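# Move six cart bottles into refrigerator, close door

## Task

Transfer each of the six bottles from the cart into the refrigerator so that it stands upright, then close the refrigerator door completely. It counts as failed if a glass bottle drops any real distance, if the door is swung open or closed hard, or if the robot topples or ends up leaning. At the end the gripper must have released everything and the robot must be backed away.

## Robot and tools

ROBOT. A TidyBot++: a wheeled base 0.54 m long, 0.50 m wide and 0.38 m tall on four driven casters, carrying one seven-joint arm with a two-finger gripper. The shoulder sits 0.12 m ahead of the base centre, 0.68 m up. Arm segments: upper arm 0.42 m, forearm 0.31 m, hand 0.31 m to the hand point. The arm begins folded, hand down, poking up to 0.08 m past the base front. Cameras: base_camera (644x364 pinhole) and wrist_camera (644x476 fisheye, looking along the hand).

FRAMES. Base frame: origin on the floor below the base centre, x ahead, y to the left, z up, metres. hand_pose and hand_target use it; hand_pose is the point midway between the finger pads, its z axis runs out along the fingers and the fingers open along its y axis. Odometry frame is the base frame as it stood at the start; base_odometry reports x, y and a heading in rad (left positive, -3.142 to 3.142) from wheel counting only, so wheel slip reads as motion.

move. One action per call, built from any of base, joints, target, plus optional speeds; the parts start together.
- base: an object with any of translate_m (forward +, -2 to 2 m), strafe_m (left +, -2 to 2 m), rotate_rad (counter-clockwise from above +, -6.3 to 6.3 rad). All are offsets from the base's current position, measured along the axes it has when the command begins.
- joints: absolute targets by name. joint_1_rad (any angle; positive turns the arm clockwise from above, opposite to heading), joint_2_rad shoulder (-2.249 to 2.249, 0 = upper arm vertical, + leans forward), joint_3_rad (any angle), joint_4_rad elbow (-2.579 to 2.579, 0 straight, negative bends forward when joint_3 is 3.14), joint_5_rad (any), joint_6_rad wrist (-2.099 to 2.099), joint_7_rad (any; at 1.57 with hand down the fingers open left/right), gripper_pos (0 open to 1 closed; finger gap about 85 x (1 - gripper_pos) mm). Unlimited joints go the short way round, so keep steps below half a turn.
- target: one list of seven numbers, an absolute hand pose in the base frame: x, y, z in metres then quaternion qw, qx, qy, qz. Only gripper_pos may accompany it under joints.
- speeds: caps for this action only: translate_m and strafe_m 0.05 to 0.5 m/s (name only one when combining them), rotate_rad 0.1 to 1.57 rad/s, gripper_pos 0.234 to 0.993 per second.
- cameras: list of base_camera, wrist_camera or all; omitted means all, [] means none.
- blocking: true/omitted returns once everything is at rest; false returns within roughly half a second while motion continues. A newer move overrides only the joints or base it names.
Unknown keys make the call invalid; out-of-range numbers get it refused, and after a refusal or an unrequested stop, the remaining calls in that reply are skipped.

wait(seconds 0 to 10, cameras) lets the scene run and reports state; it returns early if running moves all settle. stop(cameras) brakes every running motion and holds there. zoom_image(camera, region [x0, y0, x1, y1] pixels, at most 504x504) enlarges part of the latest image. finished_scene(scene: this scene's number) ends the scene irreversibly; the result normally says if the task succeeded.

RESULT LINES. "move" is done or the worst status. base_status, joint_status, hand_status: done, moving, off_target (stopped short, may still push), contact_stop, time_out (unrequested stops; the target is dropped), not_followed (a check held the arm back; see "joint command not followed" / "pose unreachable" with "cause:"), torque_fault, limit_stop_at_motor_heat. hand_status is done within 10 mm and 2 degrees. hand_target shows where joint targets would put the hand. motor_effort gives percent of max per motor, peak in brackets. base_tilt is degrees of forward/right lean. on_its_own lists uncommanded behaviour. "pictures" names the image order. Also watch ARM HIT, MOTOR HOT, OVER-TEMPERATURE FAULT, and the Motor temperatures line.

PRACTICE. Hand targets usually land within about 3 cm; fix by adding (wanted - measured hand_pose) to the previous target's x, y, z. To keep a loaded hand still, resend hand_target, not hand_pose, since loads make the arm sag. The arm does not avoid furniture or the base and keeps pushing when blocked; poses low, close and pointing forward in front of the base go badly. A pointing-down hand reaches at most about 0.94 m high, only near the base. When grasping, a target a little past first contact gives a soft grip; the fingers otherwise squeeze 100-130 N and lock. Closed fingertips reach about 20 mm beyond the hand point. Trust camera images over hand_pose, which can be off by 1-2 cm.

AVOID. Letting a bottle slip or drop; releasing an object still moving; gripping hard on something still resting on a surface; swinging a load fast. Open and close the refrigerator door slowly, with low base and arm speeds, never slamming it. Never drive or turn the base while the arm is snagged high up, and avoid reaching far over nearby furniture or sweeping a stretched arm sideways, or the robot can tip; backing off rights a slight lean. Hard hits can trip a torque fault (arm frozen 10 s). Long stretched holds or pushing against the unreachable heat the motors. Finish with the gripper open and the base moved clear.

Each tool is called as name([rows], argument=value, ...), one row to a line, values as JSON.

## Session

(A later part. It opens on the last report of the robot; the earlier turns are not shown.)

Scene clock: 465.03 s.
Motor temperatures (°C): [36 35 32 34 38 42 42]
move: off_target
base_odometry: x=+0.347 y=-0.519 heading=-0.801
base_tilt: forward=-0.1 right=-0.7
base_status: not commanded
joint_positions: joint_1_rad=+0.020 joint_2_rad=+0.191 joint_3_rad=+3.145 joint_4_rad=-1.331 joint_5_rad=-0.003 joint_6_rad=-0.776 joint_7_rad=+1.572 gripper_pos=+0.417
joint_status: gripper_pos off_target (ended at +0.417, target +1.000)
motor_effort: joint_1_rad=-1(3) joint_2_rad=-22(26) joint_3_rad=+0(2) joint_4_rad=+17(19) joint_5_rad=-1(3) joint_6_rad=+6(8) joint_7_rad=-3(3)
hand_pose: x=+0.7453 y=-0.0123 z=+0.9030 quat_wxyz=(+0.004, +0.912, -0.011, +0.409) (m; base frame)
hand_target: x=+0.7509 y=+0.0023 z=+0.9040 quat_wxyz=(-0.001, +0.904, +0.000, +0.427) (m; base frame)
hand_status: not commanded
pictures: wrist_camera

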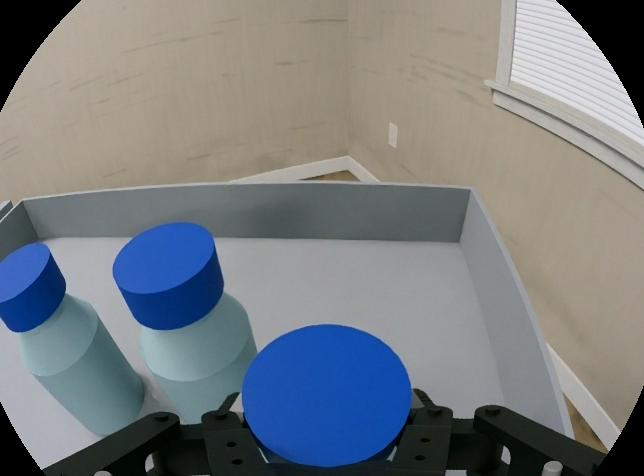

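move(joints={"joint_1_rad":0,"joint_2_rad":0.25,"joint_3_rad":3.14,"joint_4_rad":-0.93,"joint_5_rad":0,"joint_6_rad":-1.11,"joint_7_rad":1.57}, cameras=["wrist_camera"])

move(joints={"joint_1_rad":0,"joint_2_rad":0.15,"joint_3_rad":3.14,"joint_4_rad":-0.80,"joint_5_rad":0,"joint_6_rad":-1.35,"joint_7_rad":1.57}, cameras=[])

move(base={"translate_m":-0.3}, cameras=[])

move(base={"rotate_rad":1.972}, speeds={"rotate_rad":1.0}, joints={"joint_1_rad":0,"joint_2_rad":-0.32,"joint_3_rad":3.14,"joint_4_rad":-2.26,"joint_5_rad":0,"joint_6_rad":-0.27,"joint_7_rad":1.57}, cameras=["wrist_camera"])

Scene clock: 473.90 s.
Motor temperatures (°C): [36 35 32 34 38 42 42]
move: done
base_odometry: x=+0.347 y=-0.519 heading=-0.801
base_tilt: forward=-0.1 right=-0.7
base_status: not commanded
joint_positions: joint_1_rad=+0.019 joint_2_rad=+0.247 joint_3_rad=+3.145 joint_4_rad=-0.969 joint_5_rad=-0.003 joint_6_rad=-1.058 joint_7_rad=+1.572 gripper_pos=+0.417
joint_status: all done
motor_effort: joint_1_rad=+0(2) joint_2_rad=-31(33) joint_3_rad=+0(2) joint_4_rad=+21(25) joint_5_rad=+0(2) joint_6_rad=+11(12) joint_7_rad=-1(2)
hand_pose: x=+0.7540 y=-0.0120 z=+0.9972 quat_wxyz=(+0.004, +0.908, -0.010, +0.420) (m; base frame)
hand_target: x=+0.7479 y=+0.0022 z=+1.0042 quat_wxyz=(-0.001, +0.911, +0.000, +0.413) (m; base frame)
hand_status: not commanded
pictures: wrist_camera

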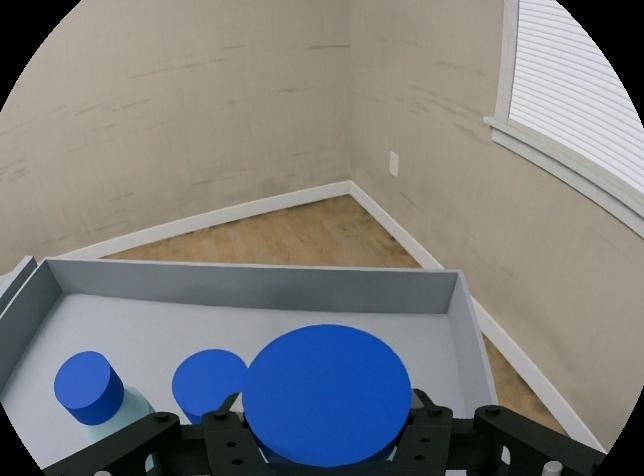

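Scene clock: 475.30 s.
Motor temperatures (°C): [36 35 32 34 38 42 42]
move: done
base_odometry: x=+0.347 y=-0.519 heading=-0.801
base_tilt: forward=-0.1 right=-0.6
base_status: not commanded
joint_positions: joint_1_rad=+0.019 joint_2_rad=+0.176 joint_3_rad=+3.145 joint_4_rad=-0.834 joint_5_rad=-0.003 joint_6_rad=-1.299 joint_7_rad=+1.572 gripper_pos=+0.417
joint_status: all done
motor_effort: joint_1_rad=+0(1) joint_2_rad=-26(34) joint_3_rad=+2(2) joint_4_rad=+20(24) joint_5_rad=+0(1) joint_6_rad=+11(12) joint_7_rad=+0(2)
hand_pose: x=+0.6890 y=-0.0105 z=+1.0542 quat_wxyz=(+0.004, +0.914, -0.010, +0.405) (m; base frame)
hand_target: x=+0.6697 y=+0.0021 z=+1.0733 quat_wxyz=(-0.001, +0.913, +0.000, +0.409) (m; base frame)
hand_status: not commanded
pictures: none
No camera images: "cameras" was empty.

Scene clock: 477.07 s.
Motor temperatures (°C): [36 35 32 34 38 42 42]
move: done
base_odometry: x=+0.139 y=-0.304 heading=-0.801
base_tilt: forward=-0.1 right=-0.6
base_status: done
joint_positions: joint_1_rad=+0.018 joint_2_rad=+0.162 joint_3_rad=+3.145 joint_4_rad=-0.831 joint_5_rad=-0.003 joint_6_rad=-1.310 joint_7_rad=+1.572 gripper_pos=+0.417
joint_status: not commanded
motor_effort: joint_1_rad=+0(1) joint_2_rad=-25(31) joint_3_rad=+1(2) joint_4_rad=+20(22) joint_5_rad=+0(1) joint_6_rad=+11(12) joint_7_rad=+0(2)
hand_pose: x=+0.6814 y=-0.0097 z=+1.0607 quat_wxyz=(+0.003, +0.913, -0.009, +0.407) (m; base frame)
hand_target: x=+0.6697 y=+0.0021 z=+1.0733 quat_wxyz=(-0.001, +0.913, +0.000, +0.409) (m; base frame)
hand_status: not commanded
pictures: none
No camera images: "cameras" was empty.

Scene clock: 480.10 s.
Motor temperatures (°C): [36 35 32 34 38 42 42]
move: off_target
base_odometry: x=+0.139 y=-0.304 heading=+1.171
base_tilt: forward=-0.1 right=-0.7
base_status: done
joint_positions: joint_1_rad=+0.014 joint_2_rad=-0.284 joint_3_rad=+3.142 joint_4_rad=-2.245 joint_5_rad=-0.003 joint_6_rad=-0.384 joint_7_rad=+1.572 gripper_pos=+0.417
joint_status: joint_6_rad off_target (ended at -0.384, target -0.270); the others done
motor_effort: joint_1_rad=+0(3) joint_2_rad=-11(28) joint_3_rad=+0(4) joint_4_rad=+21(23) joint_5_rad=+0(2) joint_6_rad=+10(11) joint_7_rad=+0(2)
hand_pose: x=+0.5143 y=-0.0040 z=+0.7485 quat_wxyz=(+0.002, +0.922, -0.007, +0.388) (m; base frame)
hand_target: x=+0.5296 y=+0.0020 z=+0.7820 quat_wxyz=(+0.000, +0.893, +0.000, +0.449) (m; base frame)
hand_status: not commanded
pictures: wrist_camera

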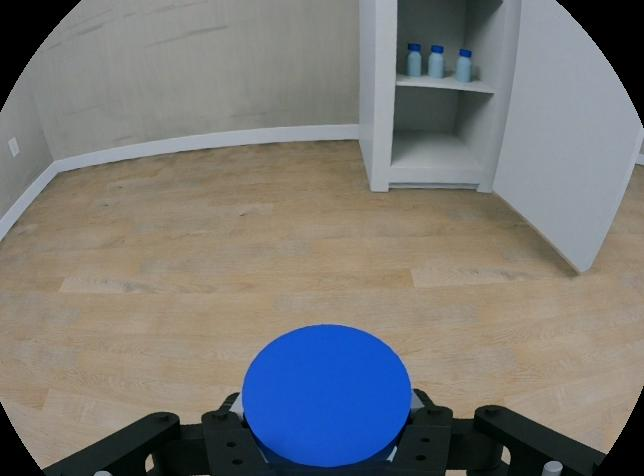

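move(base={"translate_m":0.707,"strafe_m":-0.54}, joints={"joint_1_rad":0,"joint_2_rad":0.425,"joint_3_rad":3.14,"joint_4_rad":-1.88,"joint_5_rad":0,"joint_6_rad":0.06,"joint_7_rad":1.57})

Scene clock: 484.57 s.
Motor temperatures (°C): [36 35 32 34 38 42 42]
move: done
base_odometry: x=+0.911 y=+0.137 heading=+1.171
base_tilt: forward=-0.1 right=-0.6
base_status: done
joint_positions: joint_1_rad=+0.014 joint_2_rad=+0.431 joint_3_rad=+3.142 joint_4_rad=-1.911 joint_5_rad=-0.003 joint_6_rad=-0.045 joint_7_rad=+1.572 gripper_pos=+0.417
joint_status: all done
motor_effort: joint_1_rad=+0(2) joint_2_rad=-33(34) joint_3_rad=+1(3) joint_4_rad=+18(23) joint_5_rad=+0(2) joint_6_rad=+9(12) joint_7_rad=-1(2)
hand_pose: x=+0.7334 y=-0.0074 z=+0.6181 quat_wxyz=(+0.002, +0.930, -0.008, +0.368) (m; base frame)
hand_target: x=+0.7690 y=+0.0023 z=+0.6602 quat_wxyz=(-0.001, +0.901, +0.000, +0.433) (m; base frame)
hand_status: not commanded
pictures: base_camera, wrist_camera

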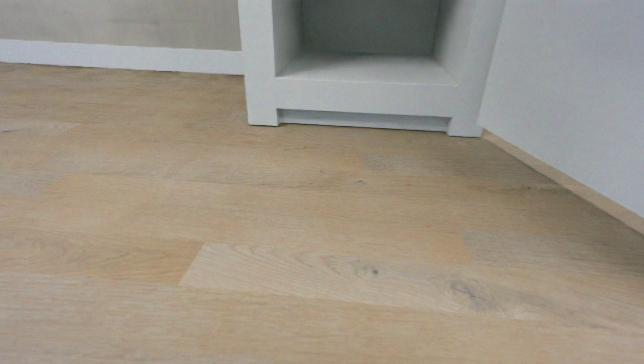

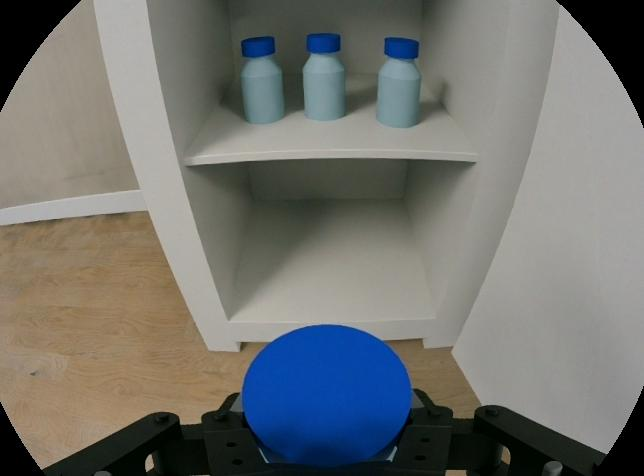

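move(base={"strafe_m":0.072}, joints={"joint_2_rad":0.40,"joint_4_rad":-1.81,"joint_6_rad":0.0}, cameras=["wrist_camera"])

Scene clock: 505.43 s.
Motor temperatures (°C): [36 35 32 34 38 42 42]
move: done
base_odometry: x=+0.845 y=+0.165 heading=+1.171
base_tilt: forward=-0.1 right=-0.8
base_status: done
joint_positions: joint_1_rad=+0.002 joint_2_rad=+0.430 joint_3_rad=+3.138 joint_4_rad=-1.838 joint_5_rad=-0.003 joint_6_rad=-0.045 joint_7_rad=+1.572 gripper_pos=+0.417
joint_status: all done
motor_effort: joint_1_rad=+0(3) joint_2_rad=-34(34) joint_3_rad=+0(3) joint_4_rad=+19(20) joint_5_rad=+0(1) joint_6_rad=+11(11) joint_7_rad=+0(2)
hand_pose: x=+0.7648 y=+0.0022 z=+0.6518 quat_wxyz=(-0.001, +0.915, -0.001, +0.402) (m; base frame)
hand_target: x=+0.7850 y=+0.0023 z=+0.6961 quat_wxyz=(-0.001, +0.893, +0.000, +0.449) (m; base frame)
hand_status: not commanded
pictures: wrist_camera

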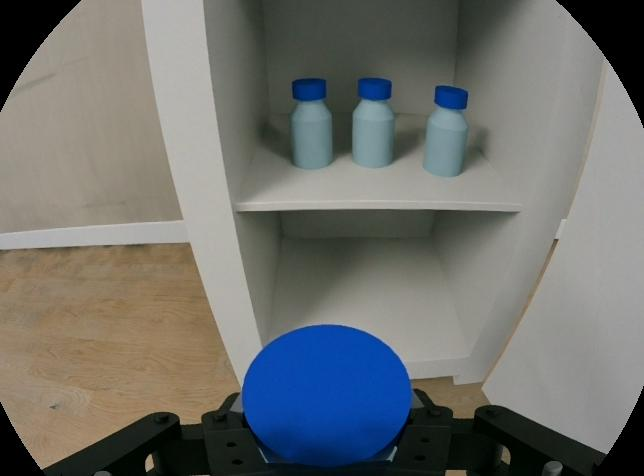

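move(base={"translate_m":0.39}, speeds={"translate_m":0.25}, cameras=["wrist_camera"])

Scene clock: 515.47 s.
Motor temperatures (°C): [36 35 32 34 38 42 42]
move: done
base_odometry: x=+0.996 y=+0.525 heading=+1.172
base_tilt: forward=-0.1 right=-0.7
base_status: done
joint_positions: joint_1_rad=+0.002 joint_2_rad=+0.430 joint_3_rad=+3.138 joint_4_rad=-1.837 joint_5_rad=-0.003 joint_6_rad=-0.045 joint_7_rad=+1.572 gripper_pos=+0.417
joint_status: not commanded
motor_effort: joint_1_rad=+0(0) joint_2_rad=-34(35) joint_3_rad=+1(2) joint_4_rad=+19(21) joint_5_rad=+1(1) joint_6_rad=+11(12) joint_7_rad=+0(2)
hand_pose: x=+0.7650 y=+0.0022 z=+0.6522 quat_wxyz=(-0.001, +0.915, -0.001, +0.403) (m; base frame)
hand_target: x=+0.7850 y=+0.0023 z=+0.6961 quat_wxyz=(-0.001, +0.893, +0.000, +0.449) (m; base frame)
hand_status: not commanded
pictures: wrist_camera

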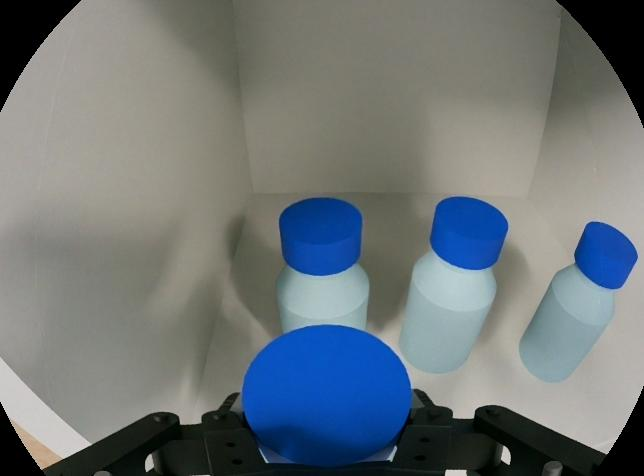

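move(base={"translate_m":0.033}, speeds={"translate_m":0.1}, cameras=[])

move(joints={"joint_2_rad":0.465,"joint_4_rad":-1.86,"joint_6_rad":0.07}, cameras=["wrist_camera"])

Scene clock: 519.97 s.
Motor temperatures (°C): [36 35 32 34 38 42 42]
move: done
base_odometry: x=+1.009 y=+0.555 heading=+1.172
base_tilt: forward=+0.0 right=-0.7
base_status: done
joint_positions: joint_1_rad=+0.002 joint_2_rad=+0.430 joint_3_rad=+3.138 joint_4_rad=-1.837 joint_5_rad=-0.003 joint_6_rad=-0.045 joint_7_rad=+1.572 gripper_pos=+0.417
joint_status: not commanded
motor_effort: joint_1_rad=+0(1) joint_2_rad=-33(36) joint_3_rad=+0(2) joint_4_rad=+19(20) joint_5_rad=+0(1) joint_6_rad=+10(12) joint_7_rad=-2(2)
hand_pose: x=+0.7653 y=+0.0022 z=+0.6525 quat_wxyz=(-0.001, +0.915, -0.001, +0.403) (m; base frame)
hand_target: x=+0.7850 y=+0.0023 z=+0.6961 quat_wxyz=(-0.001, +0.893, +0.000, +0.449) (m; base frame)
hand_status: not commanded
pictures: none
No camera images: "cameras" was empty.

Scene clock: 520.83 s.
Motor temperatures (°C): [36 35 32 34 38 42 42]
move: done
base_odometry: x=+1.009 y=+0.555 heading=+1.172
base_tilt: forward=-0.2 right=-0.7
base_status: not commanded
joint_positions: joint_1_rad=+0.002 joint_2_rad=+0.471 joint_3_rad=+3.138 joint_4_rad=-1.853 joint_5_rad=-0.003 joint_6_rad=-0.021 joint_7_rad=+1.572 gripper_pos=+0.417
joint_status: all done
motor_effort: joint_1_rad=+0(0) joint_2_rad=-34(36) joint_3_rad=+2(2) joint_4_rad=+18(20) joint_5_rad=+0(1) joint_6_rad=+11(11) joint_7_rad=+0(1)
hand_pose: x=+0.7618 y=+0.0021 z=+0.6241 quat_wxyz=(-0.001, +0.922, -0.001, +0.388) (m; base frame)
hand_target: x=+0.7780 y=+0.0023 z=+0.6459 quat_wxyz=(-0.001, +0.903, +0.000, +0.429) (m; base frame)
hand_status: not commanded
pictures: wrist_camera

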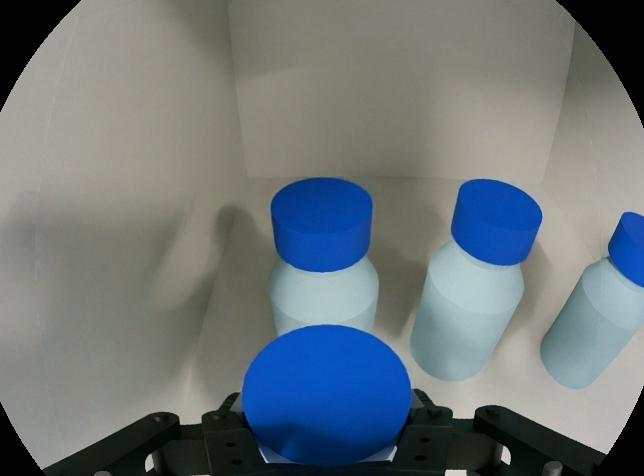

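move(joints={"joint_2_rad":0.48,"joint_4_rad":-1.87,"joint_6_rad":0.13}, cameras=[])

move(joints={"joint_2_rad":0.495,"joint_4_rad":-1.88,"joint_6_rad":0.15}, cameras=[])

move(joints={"joint_2_rad":0.51,"joint_4_rad":-1.89,"joint_6_rad":0.165}, cameras=["wrist_camera"])

Scene clock: 523.80 s.
Motor temperatures (°C): [36 35 32 34 38 42 42]
move: done
base_odometry: x=+1.009 y=+0.555 heading=+1.172
base_tilt: forward=-0.1 right=-0.6
base_status: not commanded
joint_positions: joint_1_rad=+0.002 joint_2_rad=+0.479 joint_3_rad=+3.138 joint_4_rad=-1.860 joint_5_rad=-0.003 joint_6_rad=+0.033 joint_7_rad=+1.572 gripper_pos=+0.417
joint_status: all done
motor_effort: joint_1_rad=+0(0) joint_2_rad=-34(35) joint_3_rad=+0(2) joint_4_rad=+18(19) joint_5_rad=+0(1) joint_6_rad=+11(11) joint_7_rad=-1(1)
hand_pose: x=+0.7697 y=+0.0021 z=+0.6275 quat_wxyz=(-0.001, +0.914, -0.001, +0.405) (m; base frame)
hand_target: x=+0.7849 y=+0.0023 z=+0.6459 quat_wxyz=(-0.001, +0.896, +0.000, +0.445) (m; base frame)
hand_status: not commanded
pictures: none
No camera images: "cameras" was empty.

Scene clock: 524.37 s.
Motor temperatures (°C): [36 35 32 34 38 42 42]
move: done
base_odometry: x=+1.009 y=+0.555 heading=+1.172
base_tilt: forward=-0.1 right=-0.7
base_status: not commanded
joint_positions: joint_1_rad=+0.002 joint_2_rad=+0.490 joint_3_rad=+3.138 joint_4_rad=-1.866 joint_5_rad=-0.003 joint_6_rad=+0.048 joint_7_rad=+1.572 gripper_pos=+0.417
joint_status: all done
motor_effort: joint_1_rad=+0(0) joint_2_rad=-33(35) joint_3_rad=+1(1) joint_4_rad=+17(18) joint_5_rad=+0(1) joint_6_rad=+10(11) joint_7_rad=-1(1)
hand_pose: x=+0.7696 y=+0.0021 z=+0.6213 quat_wxyz=(-0.001, +0.915, -0.001, +0.405) (m; base frame)
hand_target: x=+0.7839 y=+0.0023 z=+0.6362 quat_wxyz=(-0.001, +0.897, +0.000, +0.442) (m; base frame)
hand_status: not commanded
pictures: none
No camera images: "cameras" was empty.

Scene clock: 524.90 s.
Motor temperatures (°C): [36 35 32 34 38 42 42]
move: done
base_odometry: x=+1.009 y=+0.555 heading=+1.172
base_tilt: forward=-0.1 right=-0.7
base_status: not commanded
joint_positions: joint_1_rad=+0.002 joint_2_rad=+0.491 joint_3_rad=+3.138 joint_4_rad=-1.872 joint_5_rad=-0.003 joint_6_rad=+0.062 joint_7_rad=+1.572 gripper_pos=+0.417
joint_status: all done
motor_effort: joint_1_rad=+1(1) joint_2_rad=-31(34) joint_3_rad=+2(2) joint_4_rad=+17(18) joint_5_rad=+1(1) joint_6_rad=+10(11) joint_7_rad=+0(1)
hand_pose: x=+0.7700 y=+0.0020 z=+0.6212 quat_wxyz=(-0.001, +0.913, -0.001, +0.408) (m; base frame)
hand_target: x=+0.7818 y=+0.0023 z=+0.6253 quat_wxyz=(-0.001, +0.899, +0.000, +0.438) (m; base frame)
hand_status: not commanded
pictures: wrist_camera

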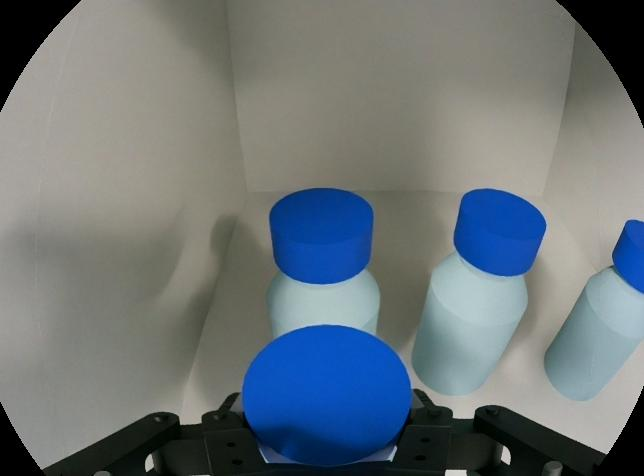

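move(joints={"gripper_pos":0.1}, speeds={"gripper_pos":0.234}, cameras=["wrist_camera"])

move(base={"translate_m":-0.5}, speeds={"translate_m":0.35}, cameras=["wrist_camera"])

Scene clock: 533.13 s.
Motor temperatures (°C): [36 35 32 34 38 42 42]
move: done
base_odometry: x=+1.009 y=+0.555 heading=+1.172
base_tilt: forward=-0.2 right=-0.7
base_status: not commanded
joint_positions: joint_1_rad=+0.002 joint_2_rad=+0.492 joint_3_rad=+3.138 joint_4_rad=-1.872 joint_5_rad=-0.003 joint_6_rad=+0.083 joint_7_rad=+1.572 gripper_pos=+0.100
joint_status: all done
motor_effort: joint_1_rad=+0(1) joint_2_rad=-30(32) joint_3_rad=+0(3) joint_4_rad=+15(17) joint_5_rad=+0(1) joint_6_rad=+8(10) joint_7_rad=-1(2)
hand_pose: x=+0.7742 y=+0.0020 z=+0.6257 quat_wxyz=(-0.001, +0.909, -0.001, +0.417) (m; base frame)
hand_target: x=+0.7818 y=+0.0023 z=+0.6253 quat_wxyz=(-0.001, +0.899, +0.000, +0.438) (m; base frame)
hand_status: not commanded
pictures: wrist_camera

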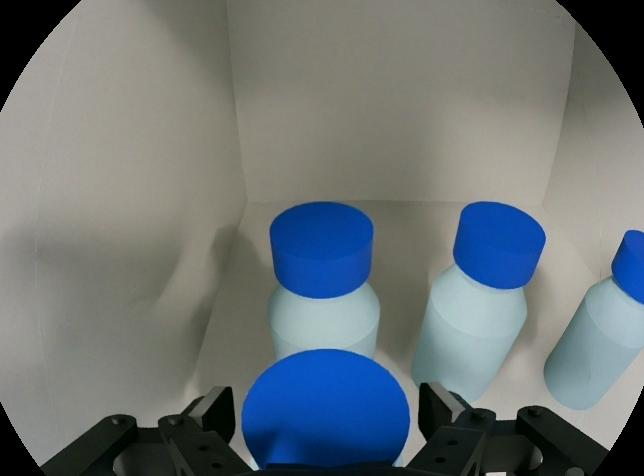

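Scene clock: 535.70 s.
Motor temperatures (°C): [36 35 32 34 38 42 42]
move: done
base_odometry: x=+0.815 y=+0.094 heading=+1.173
base_tilt: forward=-0.1 right=-0.7
base_status: done
joint_positions: joint_1_rad=+0.002 joint_2_rad=+0.495 joint_3_rad=+3.138 joint_4_rad=-1.872 joint_5_rad=-0.003 joint_6_rad=+0.087 joint_7_rad=+1.572 gripper_pos=+0.100
joint_status: not commanded
motor_effort: joint_1_rad=+0(2) joint_2_rad=-30(32) joint_3_rad=+1(2) joint_4_rad=+15(16) joint_5_rad=+0(1) joint_6_rad=+8(8) joint_7_rad=-1(2)
hand_pose: x=+0.7749 y=+0.0019 z=+0.6249 quat_wxyz=(-0.001, +0.909, -0.001, +0.418) (m; base frame)
hand_target: x=+0.7818 y=+0.0023 z=+0.6253 quat_wxyz=(-0.001, +0.899, +0.000, +0.438) (m; base frame)
hand_status: not commanded
pictures: wrist_camera

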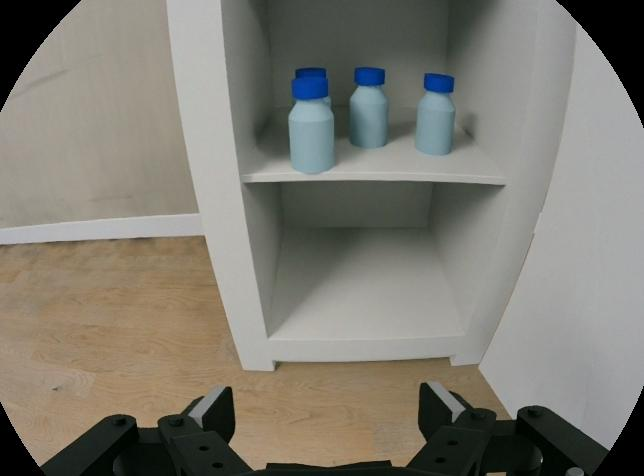

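move(base={"translate_m":-0.63,"strafe_m":0.29,"rotate_rad":-1.973}, joints={"joint_1_rad":0,"joint_2_rad":-0.33,"joint_3_rad":3.14,"joint_4_rad":-2.3,"joint_5_rad":0,"joint_6_rad":-0.7,"joint_7_rad":1.57,"gripper_pos":0.15})

Scene clock: 548.80 s.
Motor temperatures (°C): [36 35 32 34 38 42 42]
move: done
base_odometry: x=+0.303 y=-0.374 heading=-0.800
base_tilt: forward=-0.1 right=-0.6
base_status: done
joint_positions: joint_1_rad=+0.002 joint_2_rad=-0.322 joint_3_rad=+3.141 joint_4_rad=-2.266 joint_5_rad=-0.003 joint_6_rad=-0.631 joint_7_rad=+1.572 gripper_pos=+0.152
joint_status: all done
motor_effort: joint_1_rad=+0(3) joint_2_rad=-6(33) joint_3_rad=+1(3) joint_4_rad=+17(19) joint_5_rad=+0(2) joint_6_rad=+6(8) joint_7_rad=-1(2)
hand_pose: x=+0.4455 y=+0.0014 z=+0.7034 quat_wxyz=(-0.001, +0.960, -0.001, +0.279) (m; base frame)
hand_target: x=+0.4137 y=+0.0018 z=+0.6804 quat_wxyz=(+0.000, +0.972, +0.000, +0.234) (m; base frame)
hand_status: not commanded
pictures: base_camera, wrist_camera

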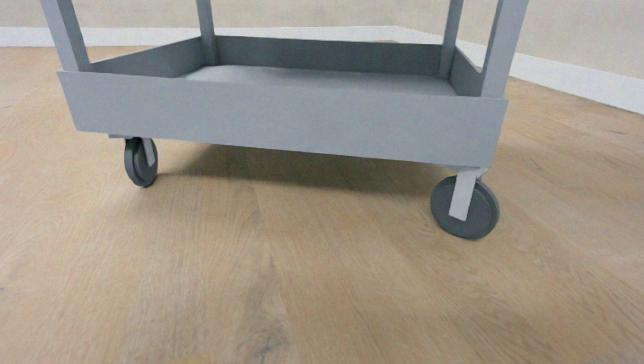

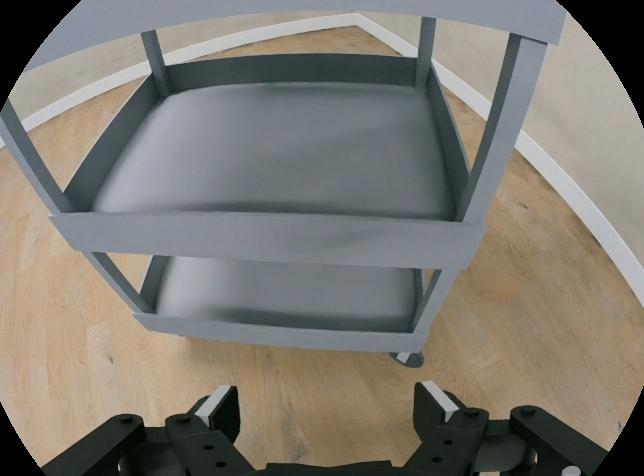

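move(base={"translate_m":0.1}, joints={"joint_1_rad":0,"joint_2_rad":0.24,"joint_3_rad":3.14,"joint_4_rad":-1.10,"joint_5_rad":0,"joint_6_rad":-0.95,"joint_7_rad":1.57}, cameras=["wrist_camera"])

Scene clock: 556.83 s.
Motor temperatures (°C): [36 35 32 34 38 42 42]
move: done
base_odometry: x=+0.373 y=-0.446 heading=-0.801
base_tilt: forward=-0.1 right=-0.7
base_status: done
joint_positions: joint_1_rad=+0.002 joint_2_rad=+0.213 joint_3_rad=+3.142 joint_4_rad=-1.117 joint_5_rad=-0.003 joint_6_rad=-0.888 joint_7_rad=+1.571 gripper_pos=+0.152
joint_status: all done
motor_effort: joint_1_rad=+0(2) joint_2_rad=-25(26) joint_3_rad=+1(2) joint_4_rad=+19(29) joint_5_rad=+0(2) joint_6_rad=+9(28) joint_7_rad=-1(3)
hand_pose: x=+0.7616 y=+0.0009 z=+0.9804 quat_wxyz=(-0.001, +0.895, -0.001, +0.446) (m; base frame)
hand_target: x=+0.7592 y=+0.0023 z=+0.9573 quat_wxyz=(-0.001, +0.911, +0.000, +0.413) (m; base frame)
hand_status: not commanded
pictures: wrist_camera

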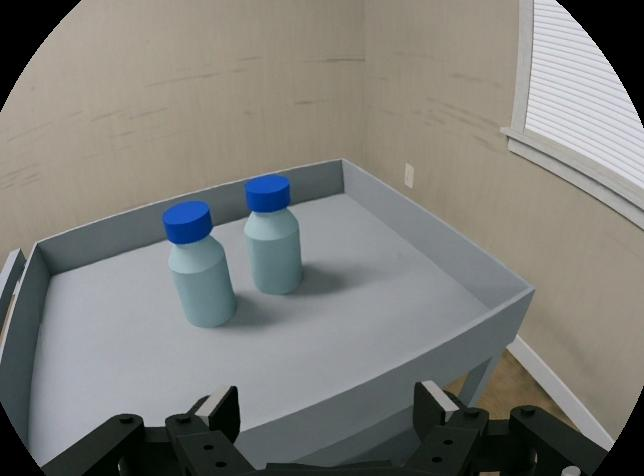

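move()

Scene clock: 559.20 s.
Motor temperatures (°C): [36 35 32 34 38 42 42]
base_odometry: x=+0.373 y=-0.446 heading=-0.801
base_tilt: forward=-0.2 right=-0.7
base_status: done
joint_positions: joint_1_rad=+0.002 joint_2_rad=+0.213 joint_3_rad=+3.142 joint_4_rad=-1.117 joint_5_rad=-0.003 joint_6_rad=-0.888 joint_7_rad=+1.571 gripper_pos=+0.152
joint_status: all done
motor_effort: joint_1_rad=+0(2) joint_2_rad=-26(26) joint_3_rad=+1(2) joint_4_rad=+18(29) joint_5_rad=+0(2) joint_6_rad=+8(28) joint_7_rad=-1(3)
hand_pose: x=+0.7616 y=+0.0009 z=+0.9805 quat_wxyz=(-0.001, +0.895, -0.001, +0.446) (m; base frame)
hand_target: x=+0.7592 y=+0.0023 z=+0.9573 quat_wxyz=(-0.001, +0.911, +0.000, +0.413) (m; base frame)
hand_status: not commanded
pictures: base_camera, wrist_camera

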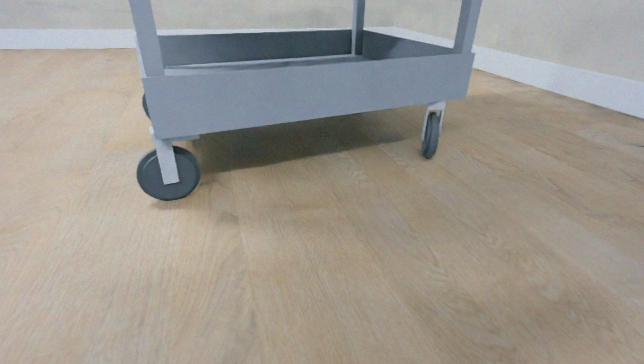

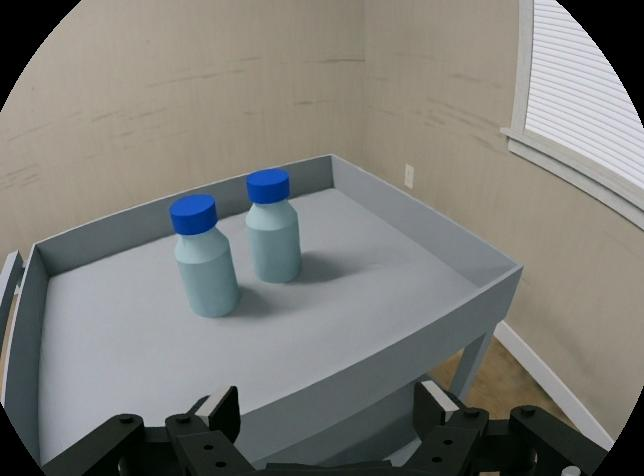

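wait(seconds=3, cameras=["wrist_camera"])

wait(seconds=2, cameras=["wrist_camera"])

Scene clock: 564.43 s.
Motor temperatures (°C): [36 35 32 34 38 42 42]
base_odometry: x=+0.373 y=-0.446 heading=-0.801
base_tilt: forward=-0.1 right=-0.7
base_status: done
joint_positions: joint_1_rad=+0.002 joint_2_rad=+0.213 joint_3_rad=+3.142 joint_4_rad=-1.117 joint_5_rad=-0.003 joint_6_rad=-0.888 joint_7_rad=+1.571 gripper_pos=+0.152
joint_status: all done
motor_effort: joint_1_rad=+0(2) joint_2_rad=-25(26) joint_3_rad=+1(2) joint_4_rad=+18(29) joint_5_rad=+0(2) joint_6_rad=+8(28) joint_7_rad=-1(3)
hand_pose: x=+0.7616 y=+0.0009 z=+0.9805 quat_wxyz=(-0.001, +0.895, -0.001, +0.446) (m; base frame)
hand_target: x=+0.7592 y=+0.0023 z=+0.9573 quat_wxyz=(-0.001, +0.911, +0.000, +0.413) (m; base frame)
hand_status: not commanded
wait: 3.00 s; at rest from the start
pictures: wrist_camera

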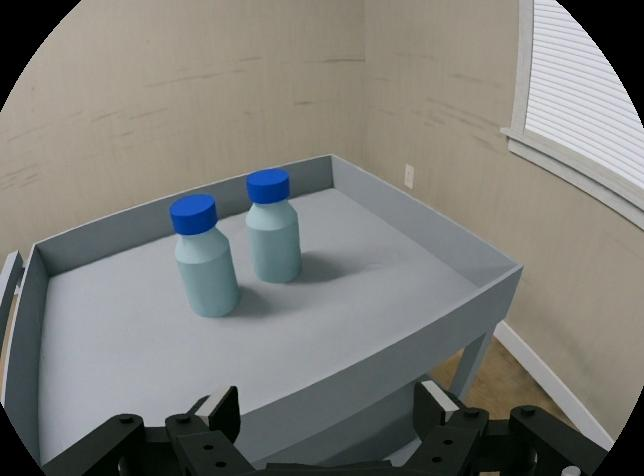

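Scene clock: 566.43 s.
Motor temperatures (°C): [36 35 32 34 38 42 42]
base_odometry: x=+0.373 y=-0.446 heading=-0.801
base_tilt: forward=+0.0 right=-0.7
base_status: done
joint_positions: joint_1_rad=+0.002 joint_2_rad=+0.213 joint_3_rad=+3.142 joint_4_rad=-1.117 joint_5_rad=-0.003 joint_6_rad=-0.888 joint_7_rad=+1.571 gripper_pos=+0.152
joint_status: all done
motor_effort: joint_1_rad=+0(2) joint_2_rad=-25(26) joint_3_rad=+1(2) joint_4_rad=+19(29) joint_5_rad=+0(2) joint_6_rad=+8(28) joint_7_rad=-1(3)
hand_pose: x=+0.7616 y=+0.0009 z=+0.9805 quat_wxyz=(-0.001, +0.895, -0.001, +0.446) (m; base frame)
hand_target: x=+0.7592 y=+0.0023 z=+0.9573 quat_wxyz=(-0.001, +0.911, +0.000, +0.413) (m; base frame)
hand_status: not commanded
wait: 2.00 s; at rest by 0.27 s
pictures: wrist_camera

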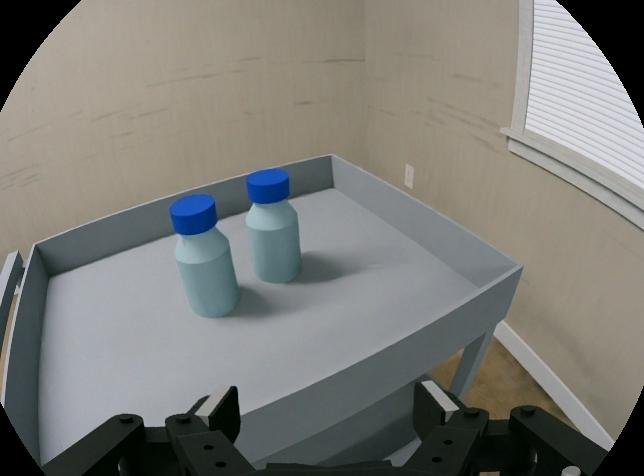

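move(base={"translate_m":0.2,"strafe_m":0.128}, speeds={"translate_m":0.3}, joints={"joint_2_rad":0.24,"joint_4_rad":-1.12,"joint_6_rad":-0.92}, cameras=["wrist_camera"])

Scene clock: 574.27 s.
Motor temperatures (°C): [36 35 32 34 38 42 42]
move: done
base_odometry: x=+0.604 y=-0.500 heading=-0.801
base_tilt: forward=-0.2 right=-0.7
base_status: done
joint_positions: joint_1_rad=+0.002 joint_2_rad=+0.222 joint_3_rad=+3.142 joint_4_rad=-1.117 joint_5_rad=-0.003 joint_6_rad=-0.888 joint_7_rad=+1.571 gripper_pos=+0.152
joint_status: all done
motor_effort: joint_1_rad=+0(2) joint_2_rad=-25(28) joint_3_rad=+1(2) joint_4_rad=+18(19) joint_5_rad=+0(1) joint_6_rad=+8(9) joint_7_rad=-1(2)
hand_pose: x=+0.7643 y=+0.0009 z=+0.9748 quat_wxyz=(-0.001, +0.897, -0.001, +0.442) (m; base frame)
hand_target: x=+0.7626 y=+0.0023 z=+0.9536 quat_wxyz=(-0.001, +0.909, +0.000, +0.418) (m; base frame)
hand_status: not commanded
pictures: wrist_camera

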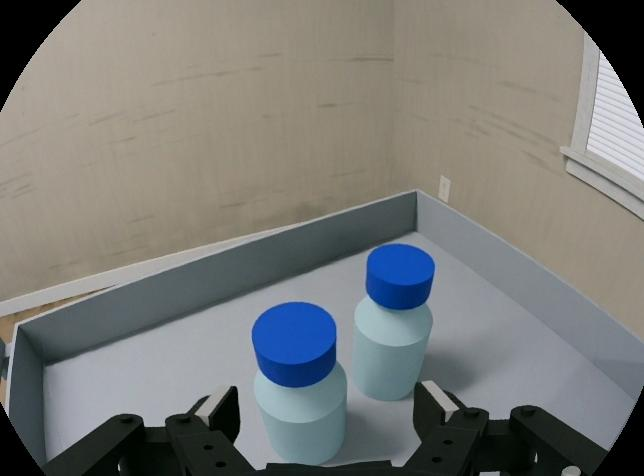

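move(base={"translate_m":0.099,"strafe_m":0.016}, speeds={"translate_m":0.2}, cameras=["wrist_camera"])

Scene clock: 577.67 s.
Motor temperatures (°C): [36 35 32 34 38 42 42]
move: done
base_odometry: x=+0.685 y=-0.560 heading=-0.801
base_tilt: forward=+0.0 right=-0.7
base_status: done
joint_positions: joint_1_rad=+0.002 joint_2_rad=+0.228 joint_3_rad=+3.142 joint_4_rad=-1.117 joint_5_rad=-0.003 joint_6_rad=-0.888 joint_7_rad=+1.571 gripper_pos=+0.152
joint_status: not commanded
motor_effort: joint_1_rad=+0(2) joint_2_rad=-26(28) joint_3_rad=+1(2) joint_4_rad=+19(20) joint_5_rad=+0(1) joint_6_rad=+8(9) joint_7_rad=-1(2)
hand_pose: x=+0.7661 y=+0.0009 z=+0.9706 quat_wxyz=(-0.001, +0.899, -0.001, +0.439) (m; base frame)
hand_target: x=+0.7626 y=+0.0023 z=+0.9536 quat_wxyz=(-0.001, +0.909, +0.000, +0.418) (m; base frame)
hand_status: not commanded
pictures: wrist_camera

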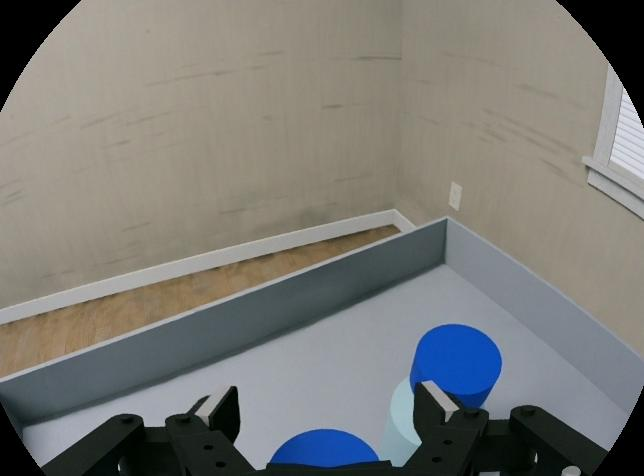

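move(joints={"joint_1_rad":0,"joint_2_rad":0.185,"joint_3_rad":3.14,"joint_4_rad":-1.365,"joint_5_rad":0,"joint_6_rad":-0.71,"joint_7_rad":1.57}, cameras=["wrist_camera"])

Scene clock: 583.30 s.
Motor temperatures (°C): [36 35 32 34 38 42 42]
move: done
base_odometry: x=+0.685 y=-0.560 heading=-0.801
base_tilt: forward=+0.0 right=-0.6
base_status: not commanded
joint_positions: joint_1_rad=+0.002 joint_2_rad=+0.205 joint_3_rad=+3.142 joint_4_rad=-1.331 joint_5_rad=-0.003 joint_6_rad=-0.794 joint_7_rad=+1.571 gripper_pos=+0.152
joint_status: all done
motor_effort: joint_1_rad=+0(1) joint_2_rad=-25(27) joint_3_rad=+1(2) joint_4_rad=+19(21) joint_5_rad=+0(2) joint_6_rad=+7(8) joint_7_rad=-1(2)
hand_pose: x=+0.7447 y=+0.0009 z=+0.8902 quat_wxyz=(-0.001, +0.919, -0.001, +0.395) (m; base frame)
hand_target: x=+0.7509 y=+0.0023 z=+0.9040 quat_wxyz=(-0.001, +0.904, +0.000, +0.427) (m; base frame)
hand_status: not commanded
pictures: wrist_camera

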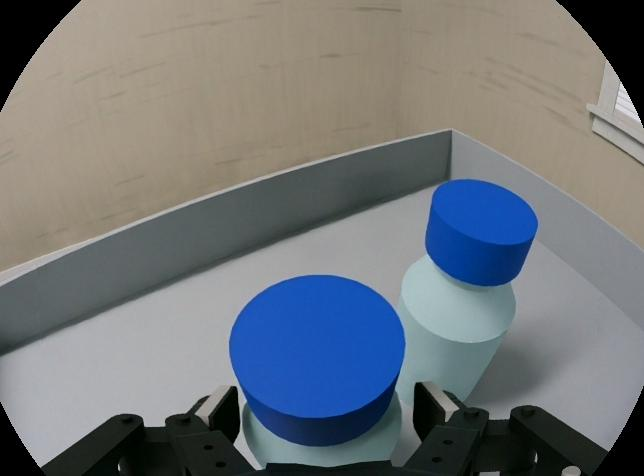

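Same offset as last time; nudge and grip.

move(base={"translate_m":0.01,"strafe_m":0.003}, speeds={"translate_m":0.1}, cameras=[])

move(joints={"gripper_pos":1}, speeds={"gripper_pos":0.234}, cameras=["wrist_camera"])

Scene clock: 586.27 s.
Motor temperatures (°C): [36 35 32 34 38 42 42]
move: done
base_odometry: x=+0.694 y=-0.565 heading=-0.801
base_tilt: forward=-0.1 right=-0.7
base_status: done
joint_positions: joint_1_rad=+0.002 joint_2_rad=+0.197 joint_3_rad=+3.142 joint_4_rad=-1.331 joint_5_rad=-0.003 joint_6_rad=-0.791 joint_7_rad=+1.571 gripper_pos=+0.152
joint_status: not commanded
motor_effort: joint_1_rad=+0(1) joint_2_rad=-25(28) joint_3_rad=+1(2) joint_4_rad=+19(20) joint_5_rad=+0(1) joint_6_rad=+7(8) joint_7_rad=-2(2)
hand_pose: x=+0.7437 y=+0.0009 z=+0.8957 quat_wxyz=(-0.001, +0.917, -0.001, +0.400) (m; base frame)
hand_target: x=+0.7509 y=+0.0023 z=+0.9040 quat_wxyz=(-0.001, +0.904, +0.000, +0.427) (m; base frame)
hand_status: not commanded
pictures: none
No camera images: "cameras" was empty.

Scene clock: 590.20 s.
Motor temperatures (°C): [36 35 32 34 38 42 42]
move: off_target
base_odometry: x=+0.694 y=-0.565 heading=-0.801
base_tilt: forward=-0.2 right=-0.7
base_status: not commanded
joint_positions: joint_1_rad=+0.002 joint_2_rad=+0.189 joint_3_rad=+3.143 joint_4_rad=-1.331 joint_5_rad=-0.003 joint_6_rad=-0.778 joint_7_rad=+1.571 gripper_pos=+0.418
joint_status: gripper_pos off_target (ended at +0.418, target +1.000)
motor_effort: joint_1_rad=+0(3) joint_2_rad=-22(25) joint_3_rad=+0(3) joint_4_rad=+17(19) joint_5_rad=-1(3) joint_6_rad=+5(8) joint_7_rad=-2(3)
hand_pose: x=+0.7445 y=-0.0002 z=+0.9039 quat_wxyz=(+0.000, +0.912, -0.002, +0.409) (m; base frame)
hand_target: x=+0.7509 y=+0.0023 z=+0.9040 quat_wxyz=(-0.001, +0.904, +0.000, +0.427) (m; base frame)
hand_status: not commanded
pictures: wrist_camera

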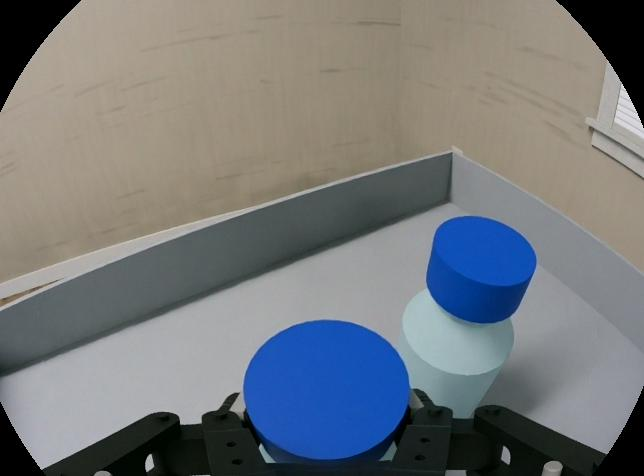

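move(joints={"joint_1_rad":0,"joint_2_rad":0.25,"joint_3_rad":3.14,"joint_4_rad":-0.93,"joint_5_rad":0,"joint_6_rad":-1.11,"joint_7_rad":1.57}, cameras=["wrist_camera"])

move(joints={"joint_1_rad":0,"joint_2_rad":0.15,"joint_3_rad":3.14,"joint_4_rad":-0.80,"joint_5_rad":0,"joint_6_rad":-1.35,"joint_7_rad":1.57}, cameras=[])

move(base={"translate_m":-0.45}, cameras=["base_camera"])

move(base={"rotate_rad":1.972}, speeds={"rotate_rad":1.0}, joints={"joint_1_rad":0,"joint_2_rad":-0.32,"joint_3_rad":3.14,"joint_4_rad":-2.26,"joint_5_rad":0,"joint_6_rad":-0.27,"joint_7_rad":1.57}, cameras=["wrist_camera"])

Scene clock: 597.00 s.
Motor temperatures (°C): [36 35 32 34 38 42 42]
move: done
base_odometry: x=+0.694 y=-0.565 heading=-0.801
base_tilt: forward=-0.1 right=-0.7
base_status: not commanded
joint_positions: joint_1_rad=+0.002 joint_2_rad=+0.249 joint_3_rad=+3.143 joint_4_rad=-0.970 joint_5_rad=-0.003 joint_6_rad=-1.059 joint_7_rad=+1.571 gripper_pos=+0.418
joint_status: all done
motor_effort: joint_1_rad=+0(1) joint_2_rad=-31(33) joint_3_rad=+1(2) joint_4_rad=+22(25) joint_5_rad=+0(2) joint_6_rad=+12(12) joint_7_rad=-1(2)
hand_pose: x=+0.7543 y=+0.0000 z=+0.9957 quat_wxyz=(+0.000, +0.908, -0.001, +0.418) (m; base frame)
hand_target: x=+0.7479 y=+0.0022 z=+1.0042 quat_wxyz=(-0.001, +0.911, +0.000, +0.413) (m; base frame)
hand_status: not commanded
pictures: wrist_camera

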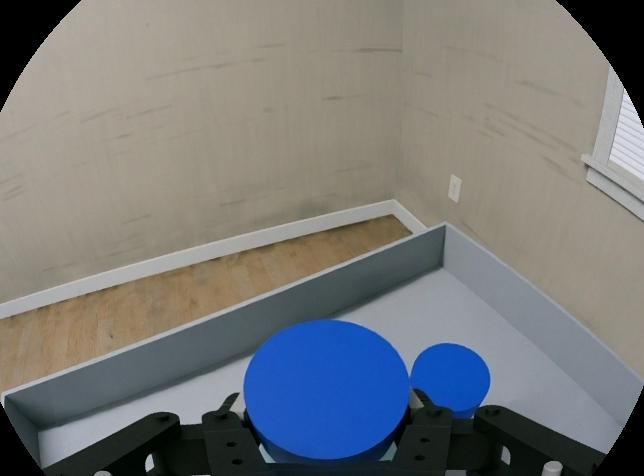

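Scene clock: 598.40 s.
Motor temperatures (°C): [36 35 32 34 38 42 42]
move: done
base_odometry: x=+0.694 y=-0.565 heading=-0.801
base_tilt: forward=-0.1 right=-0.6
base_status: not commanded
joint_positions: joint_1_rad=+0.002 joint_2_rad=+0.177 joint_3_rad=+3.143 joint_4_rad=-0.834 joint_5_rad=-0.003 joint_6_rad=-1.300 joint_7_rad=+1.571 gripper_pos=+0.418
joint_status: all done
motor_effort: joint_1_rad=+0(1) joint_2_rad=-26(33) joint_3_rad=+1(1) joint_4_rad=+20(23) joint_5_rad=+0(1) joint_6_rad=+11(12) joint_7_rad=+0(2)
hand_pose: x=+0.6892 y=+0.0003 z=+1.0530 quat_wxyz=(-0.001, +0.915, -0.001, +0.404) (m; base frame)
hand_target: x=+0.6697 y=+0.0021 z=+1.0733 quat_wxyz=(-0.001, +0.913, +0.000, +0.408) (m; base frame)
hand_status: not commanded
pictures: none
No camera images: "cameras" was empty.

Scene clock: 600.43 s.
Motor temperatures (°C): [36 35 32 34 38 42 42]
move: done
base_odometry: x=+0.380 y=-0.242 heading=-0.802
base_tilt: forward=-0.1 right=-0.7
base_status: done
joint_positions: joint_1_rad=+0.002 joint_2_rad=+0.164 joint_3_rad=+3.143 joint_4_rad=-0.832 joint_5_rad=-0.003 joint_6_rad=-1.311 joint_7_rad=+1.571 gripper_pos=+0.418
joint_status: not commanded
motor_effort: joint_1_rad=+0(1) joint_2_rad=-25(31) joint_3_rad=+0(2) joint_4_rad=+20(21) joint_5_rad=+0(1) joint_6_rad=+11(12) joint_7_rad=+0(2)
hand_pose: x=+0.6824 y=+0.0004 z=+1.0586 quat_wxyz=(-0.001, +0.914, -0.001, +0.405) (m; base frame)
hand_target: x=+0.6697 y=+0.0021 z=+1.0733 quat_wxyz=(-0.001, +0.913, +0.000, +0.408) (m; base frame)
hand_status: not commanded
pictures: base_camera

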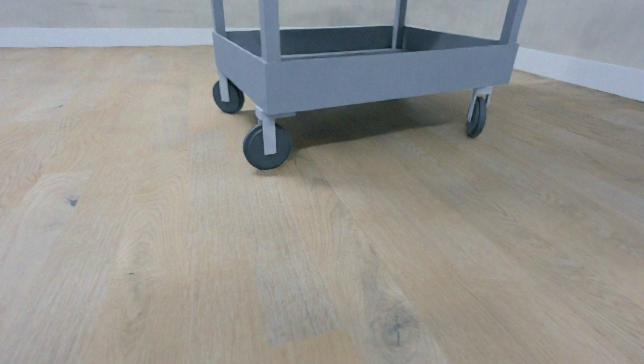

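Scene clock: 603.47 s.
Motor temperatures (°C): [36 35 32 34 38 42 42]
move: off_target
base_odometry: x=+0.380 y=-0.242 heading=+1.170
base_tilt: forward=-0.1 right=-0.7
base_status: done
joint_positions: joint_1_rad=+0.002 joint_2_rad=-0.283 joint_3_rad=+3.141 joint_4_rad=-2.246 joint_5_rad=-0.003 joint_6_rad=-0.385 joint_7_rad=+1.571 gripper_pos=+0.418
joint_status: joint_6_rad off_target (ended at -0.385, target -0.270); the others done
motor_effort: joint_1_rad=+0(3) joint_2_rad=-11(28) joint_3_rad=+1(3) joint_4_rad=+21(23) joint_5_rad=+0(3) joint_6_rad=+10(12) joint_7_rad=+0(2)
hand_pose: x=+0.5138 y=+0.0010 z=+0.7475 quat_wxyz=(-0.001, +0.922, -0.002, +0.387) (m; base frame)
hand_target: x=+0.5296 y=+0.0020 z=+0.7821 quat_wxyz=(+0.000, +0.893, +0.000, +0.449) (m; base frame)
hand_status: not commanded
pictures: wrist_camera

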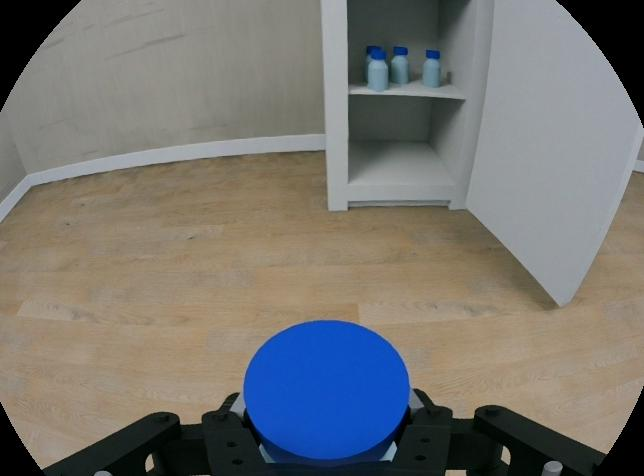

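move(base={"translate_m":0.579,"strafe_m":-0.369}, joints={"joint_1_rad":0,"joint_2_rad":0.40,"joint_3_rad":3.14,"joint_4_rad":-1.81,"joint_5_rad":0,"joint_6_rad":0.0,"joint_7_rad":1.57}, cameras=["wrist_camera"])

Scene clock: 608.10 s.
Motor temperatures (°C): [36 35 32 34 38 42 42]
move: done
base_odometry: x=+0.946 y=+0.147 heading=+1.171
base_tilt: forward=-0.1 right=-0.7
base_status: done
joint_positions: joint_1_rad=+0.002 joint_2_rad=+0.412 joint_3_rad=+3.141 joint_4_rad=-1.845 joint_5_rad=-0.003 joint_6_rad=-0.109 joint_7_rad=+1.571 gripper_pos=+0.418
joint_status: all done
motor_effort: joint_1_rad=+0(1) joint_2_rad=-33(35) joint_3_rad=+1(3) joint_4_rad=+19(23) joint_5_rad=+0(2) joint_6_rad=+11(12) joint_7_rad=-1(2)
hand_pose: x=+0.7488 y=+0.0003 z=+0.6461 quat_wxyz=(+0.000, +0.926, -0.002, +0.378) (m; base frame)
hand_target: x=+0.7850 y=+0.0023 z=+0.6961 quat_wxyz=(-0.001, +0.893, +0.000, +0.449) (m; base frame)
hand_status: not commanded
pictures: wrist_camera

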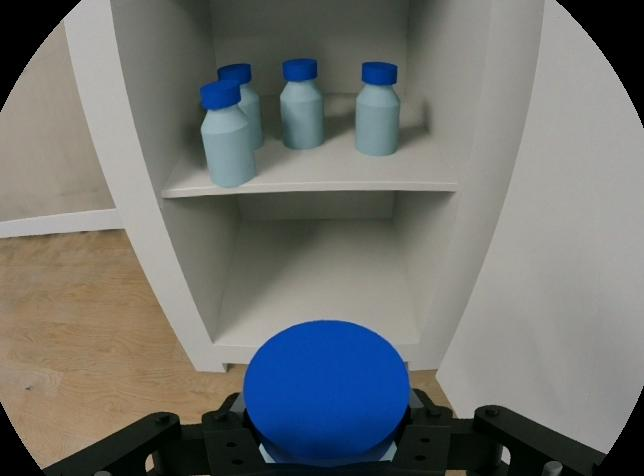

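move(base={"translate_m":0.36,"strafe_m":0.004}, speeds={"translate_m":0.25}, cameras=["wrist_camera"])

Scene clock: 616.23 s.
Motor temperatures (°C): [36 35 32 34 38 42 42]
move: done
base_odometry: x=+1.083 y=+0.480 heading=+1.171
base_tilt: forward=-0.1 right=-0.7
base_status: done
joint_positions: joint_1_rad=+0.002 joint_2_rad=+0.412 joint_3_rad=+3.141 joint_4_rad=-1.842 joint_5_rad=-0.003 joint_6_rad=-0.105 joint_7_rad=+1.571 gripper_pos=+0.418
joint_status: not commanded
motor_effort: joint_1_rad=+0(1) joint_2_rad=-33(35) joint_3_rad=+1(2) joint_4_rad=+19(20) joint_5_rad=+1(1) joint_6_rad=+11(11) joint_7_rad=-1(2)
hand_pose: x=+0.7509 y=+0.0003 z=+0.6482 quat_wxyz=(+0.000, +0.924, -0.002, +0.381) (m; base frame)
hand_target: x=+0.7850 y=+0.0023 z=+0.6961 quat_wxyz=(-0.001, +0.893, +0.000, +0.449) (m; base frame)
hand_status: not commanded
pictures: wrist_camera

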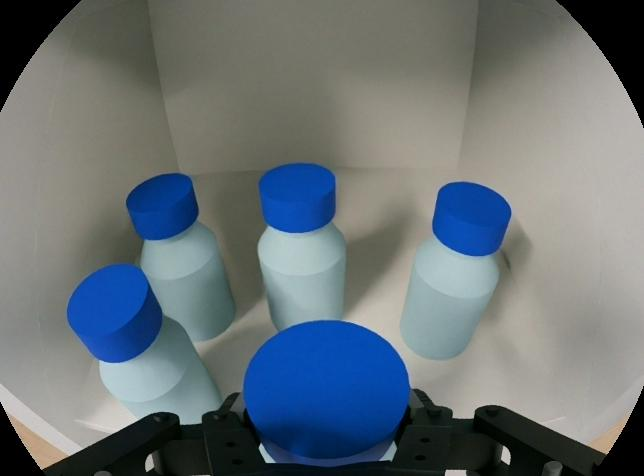

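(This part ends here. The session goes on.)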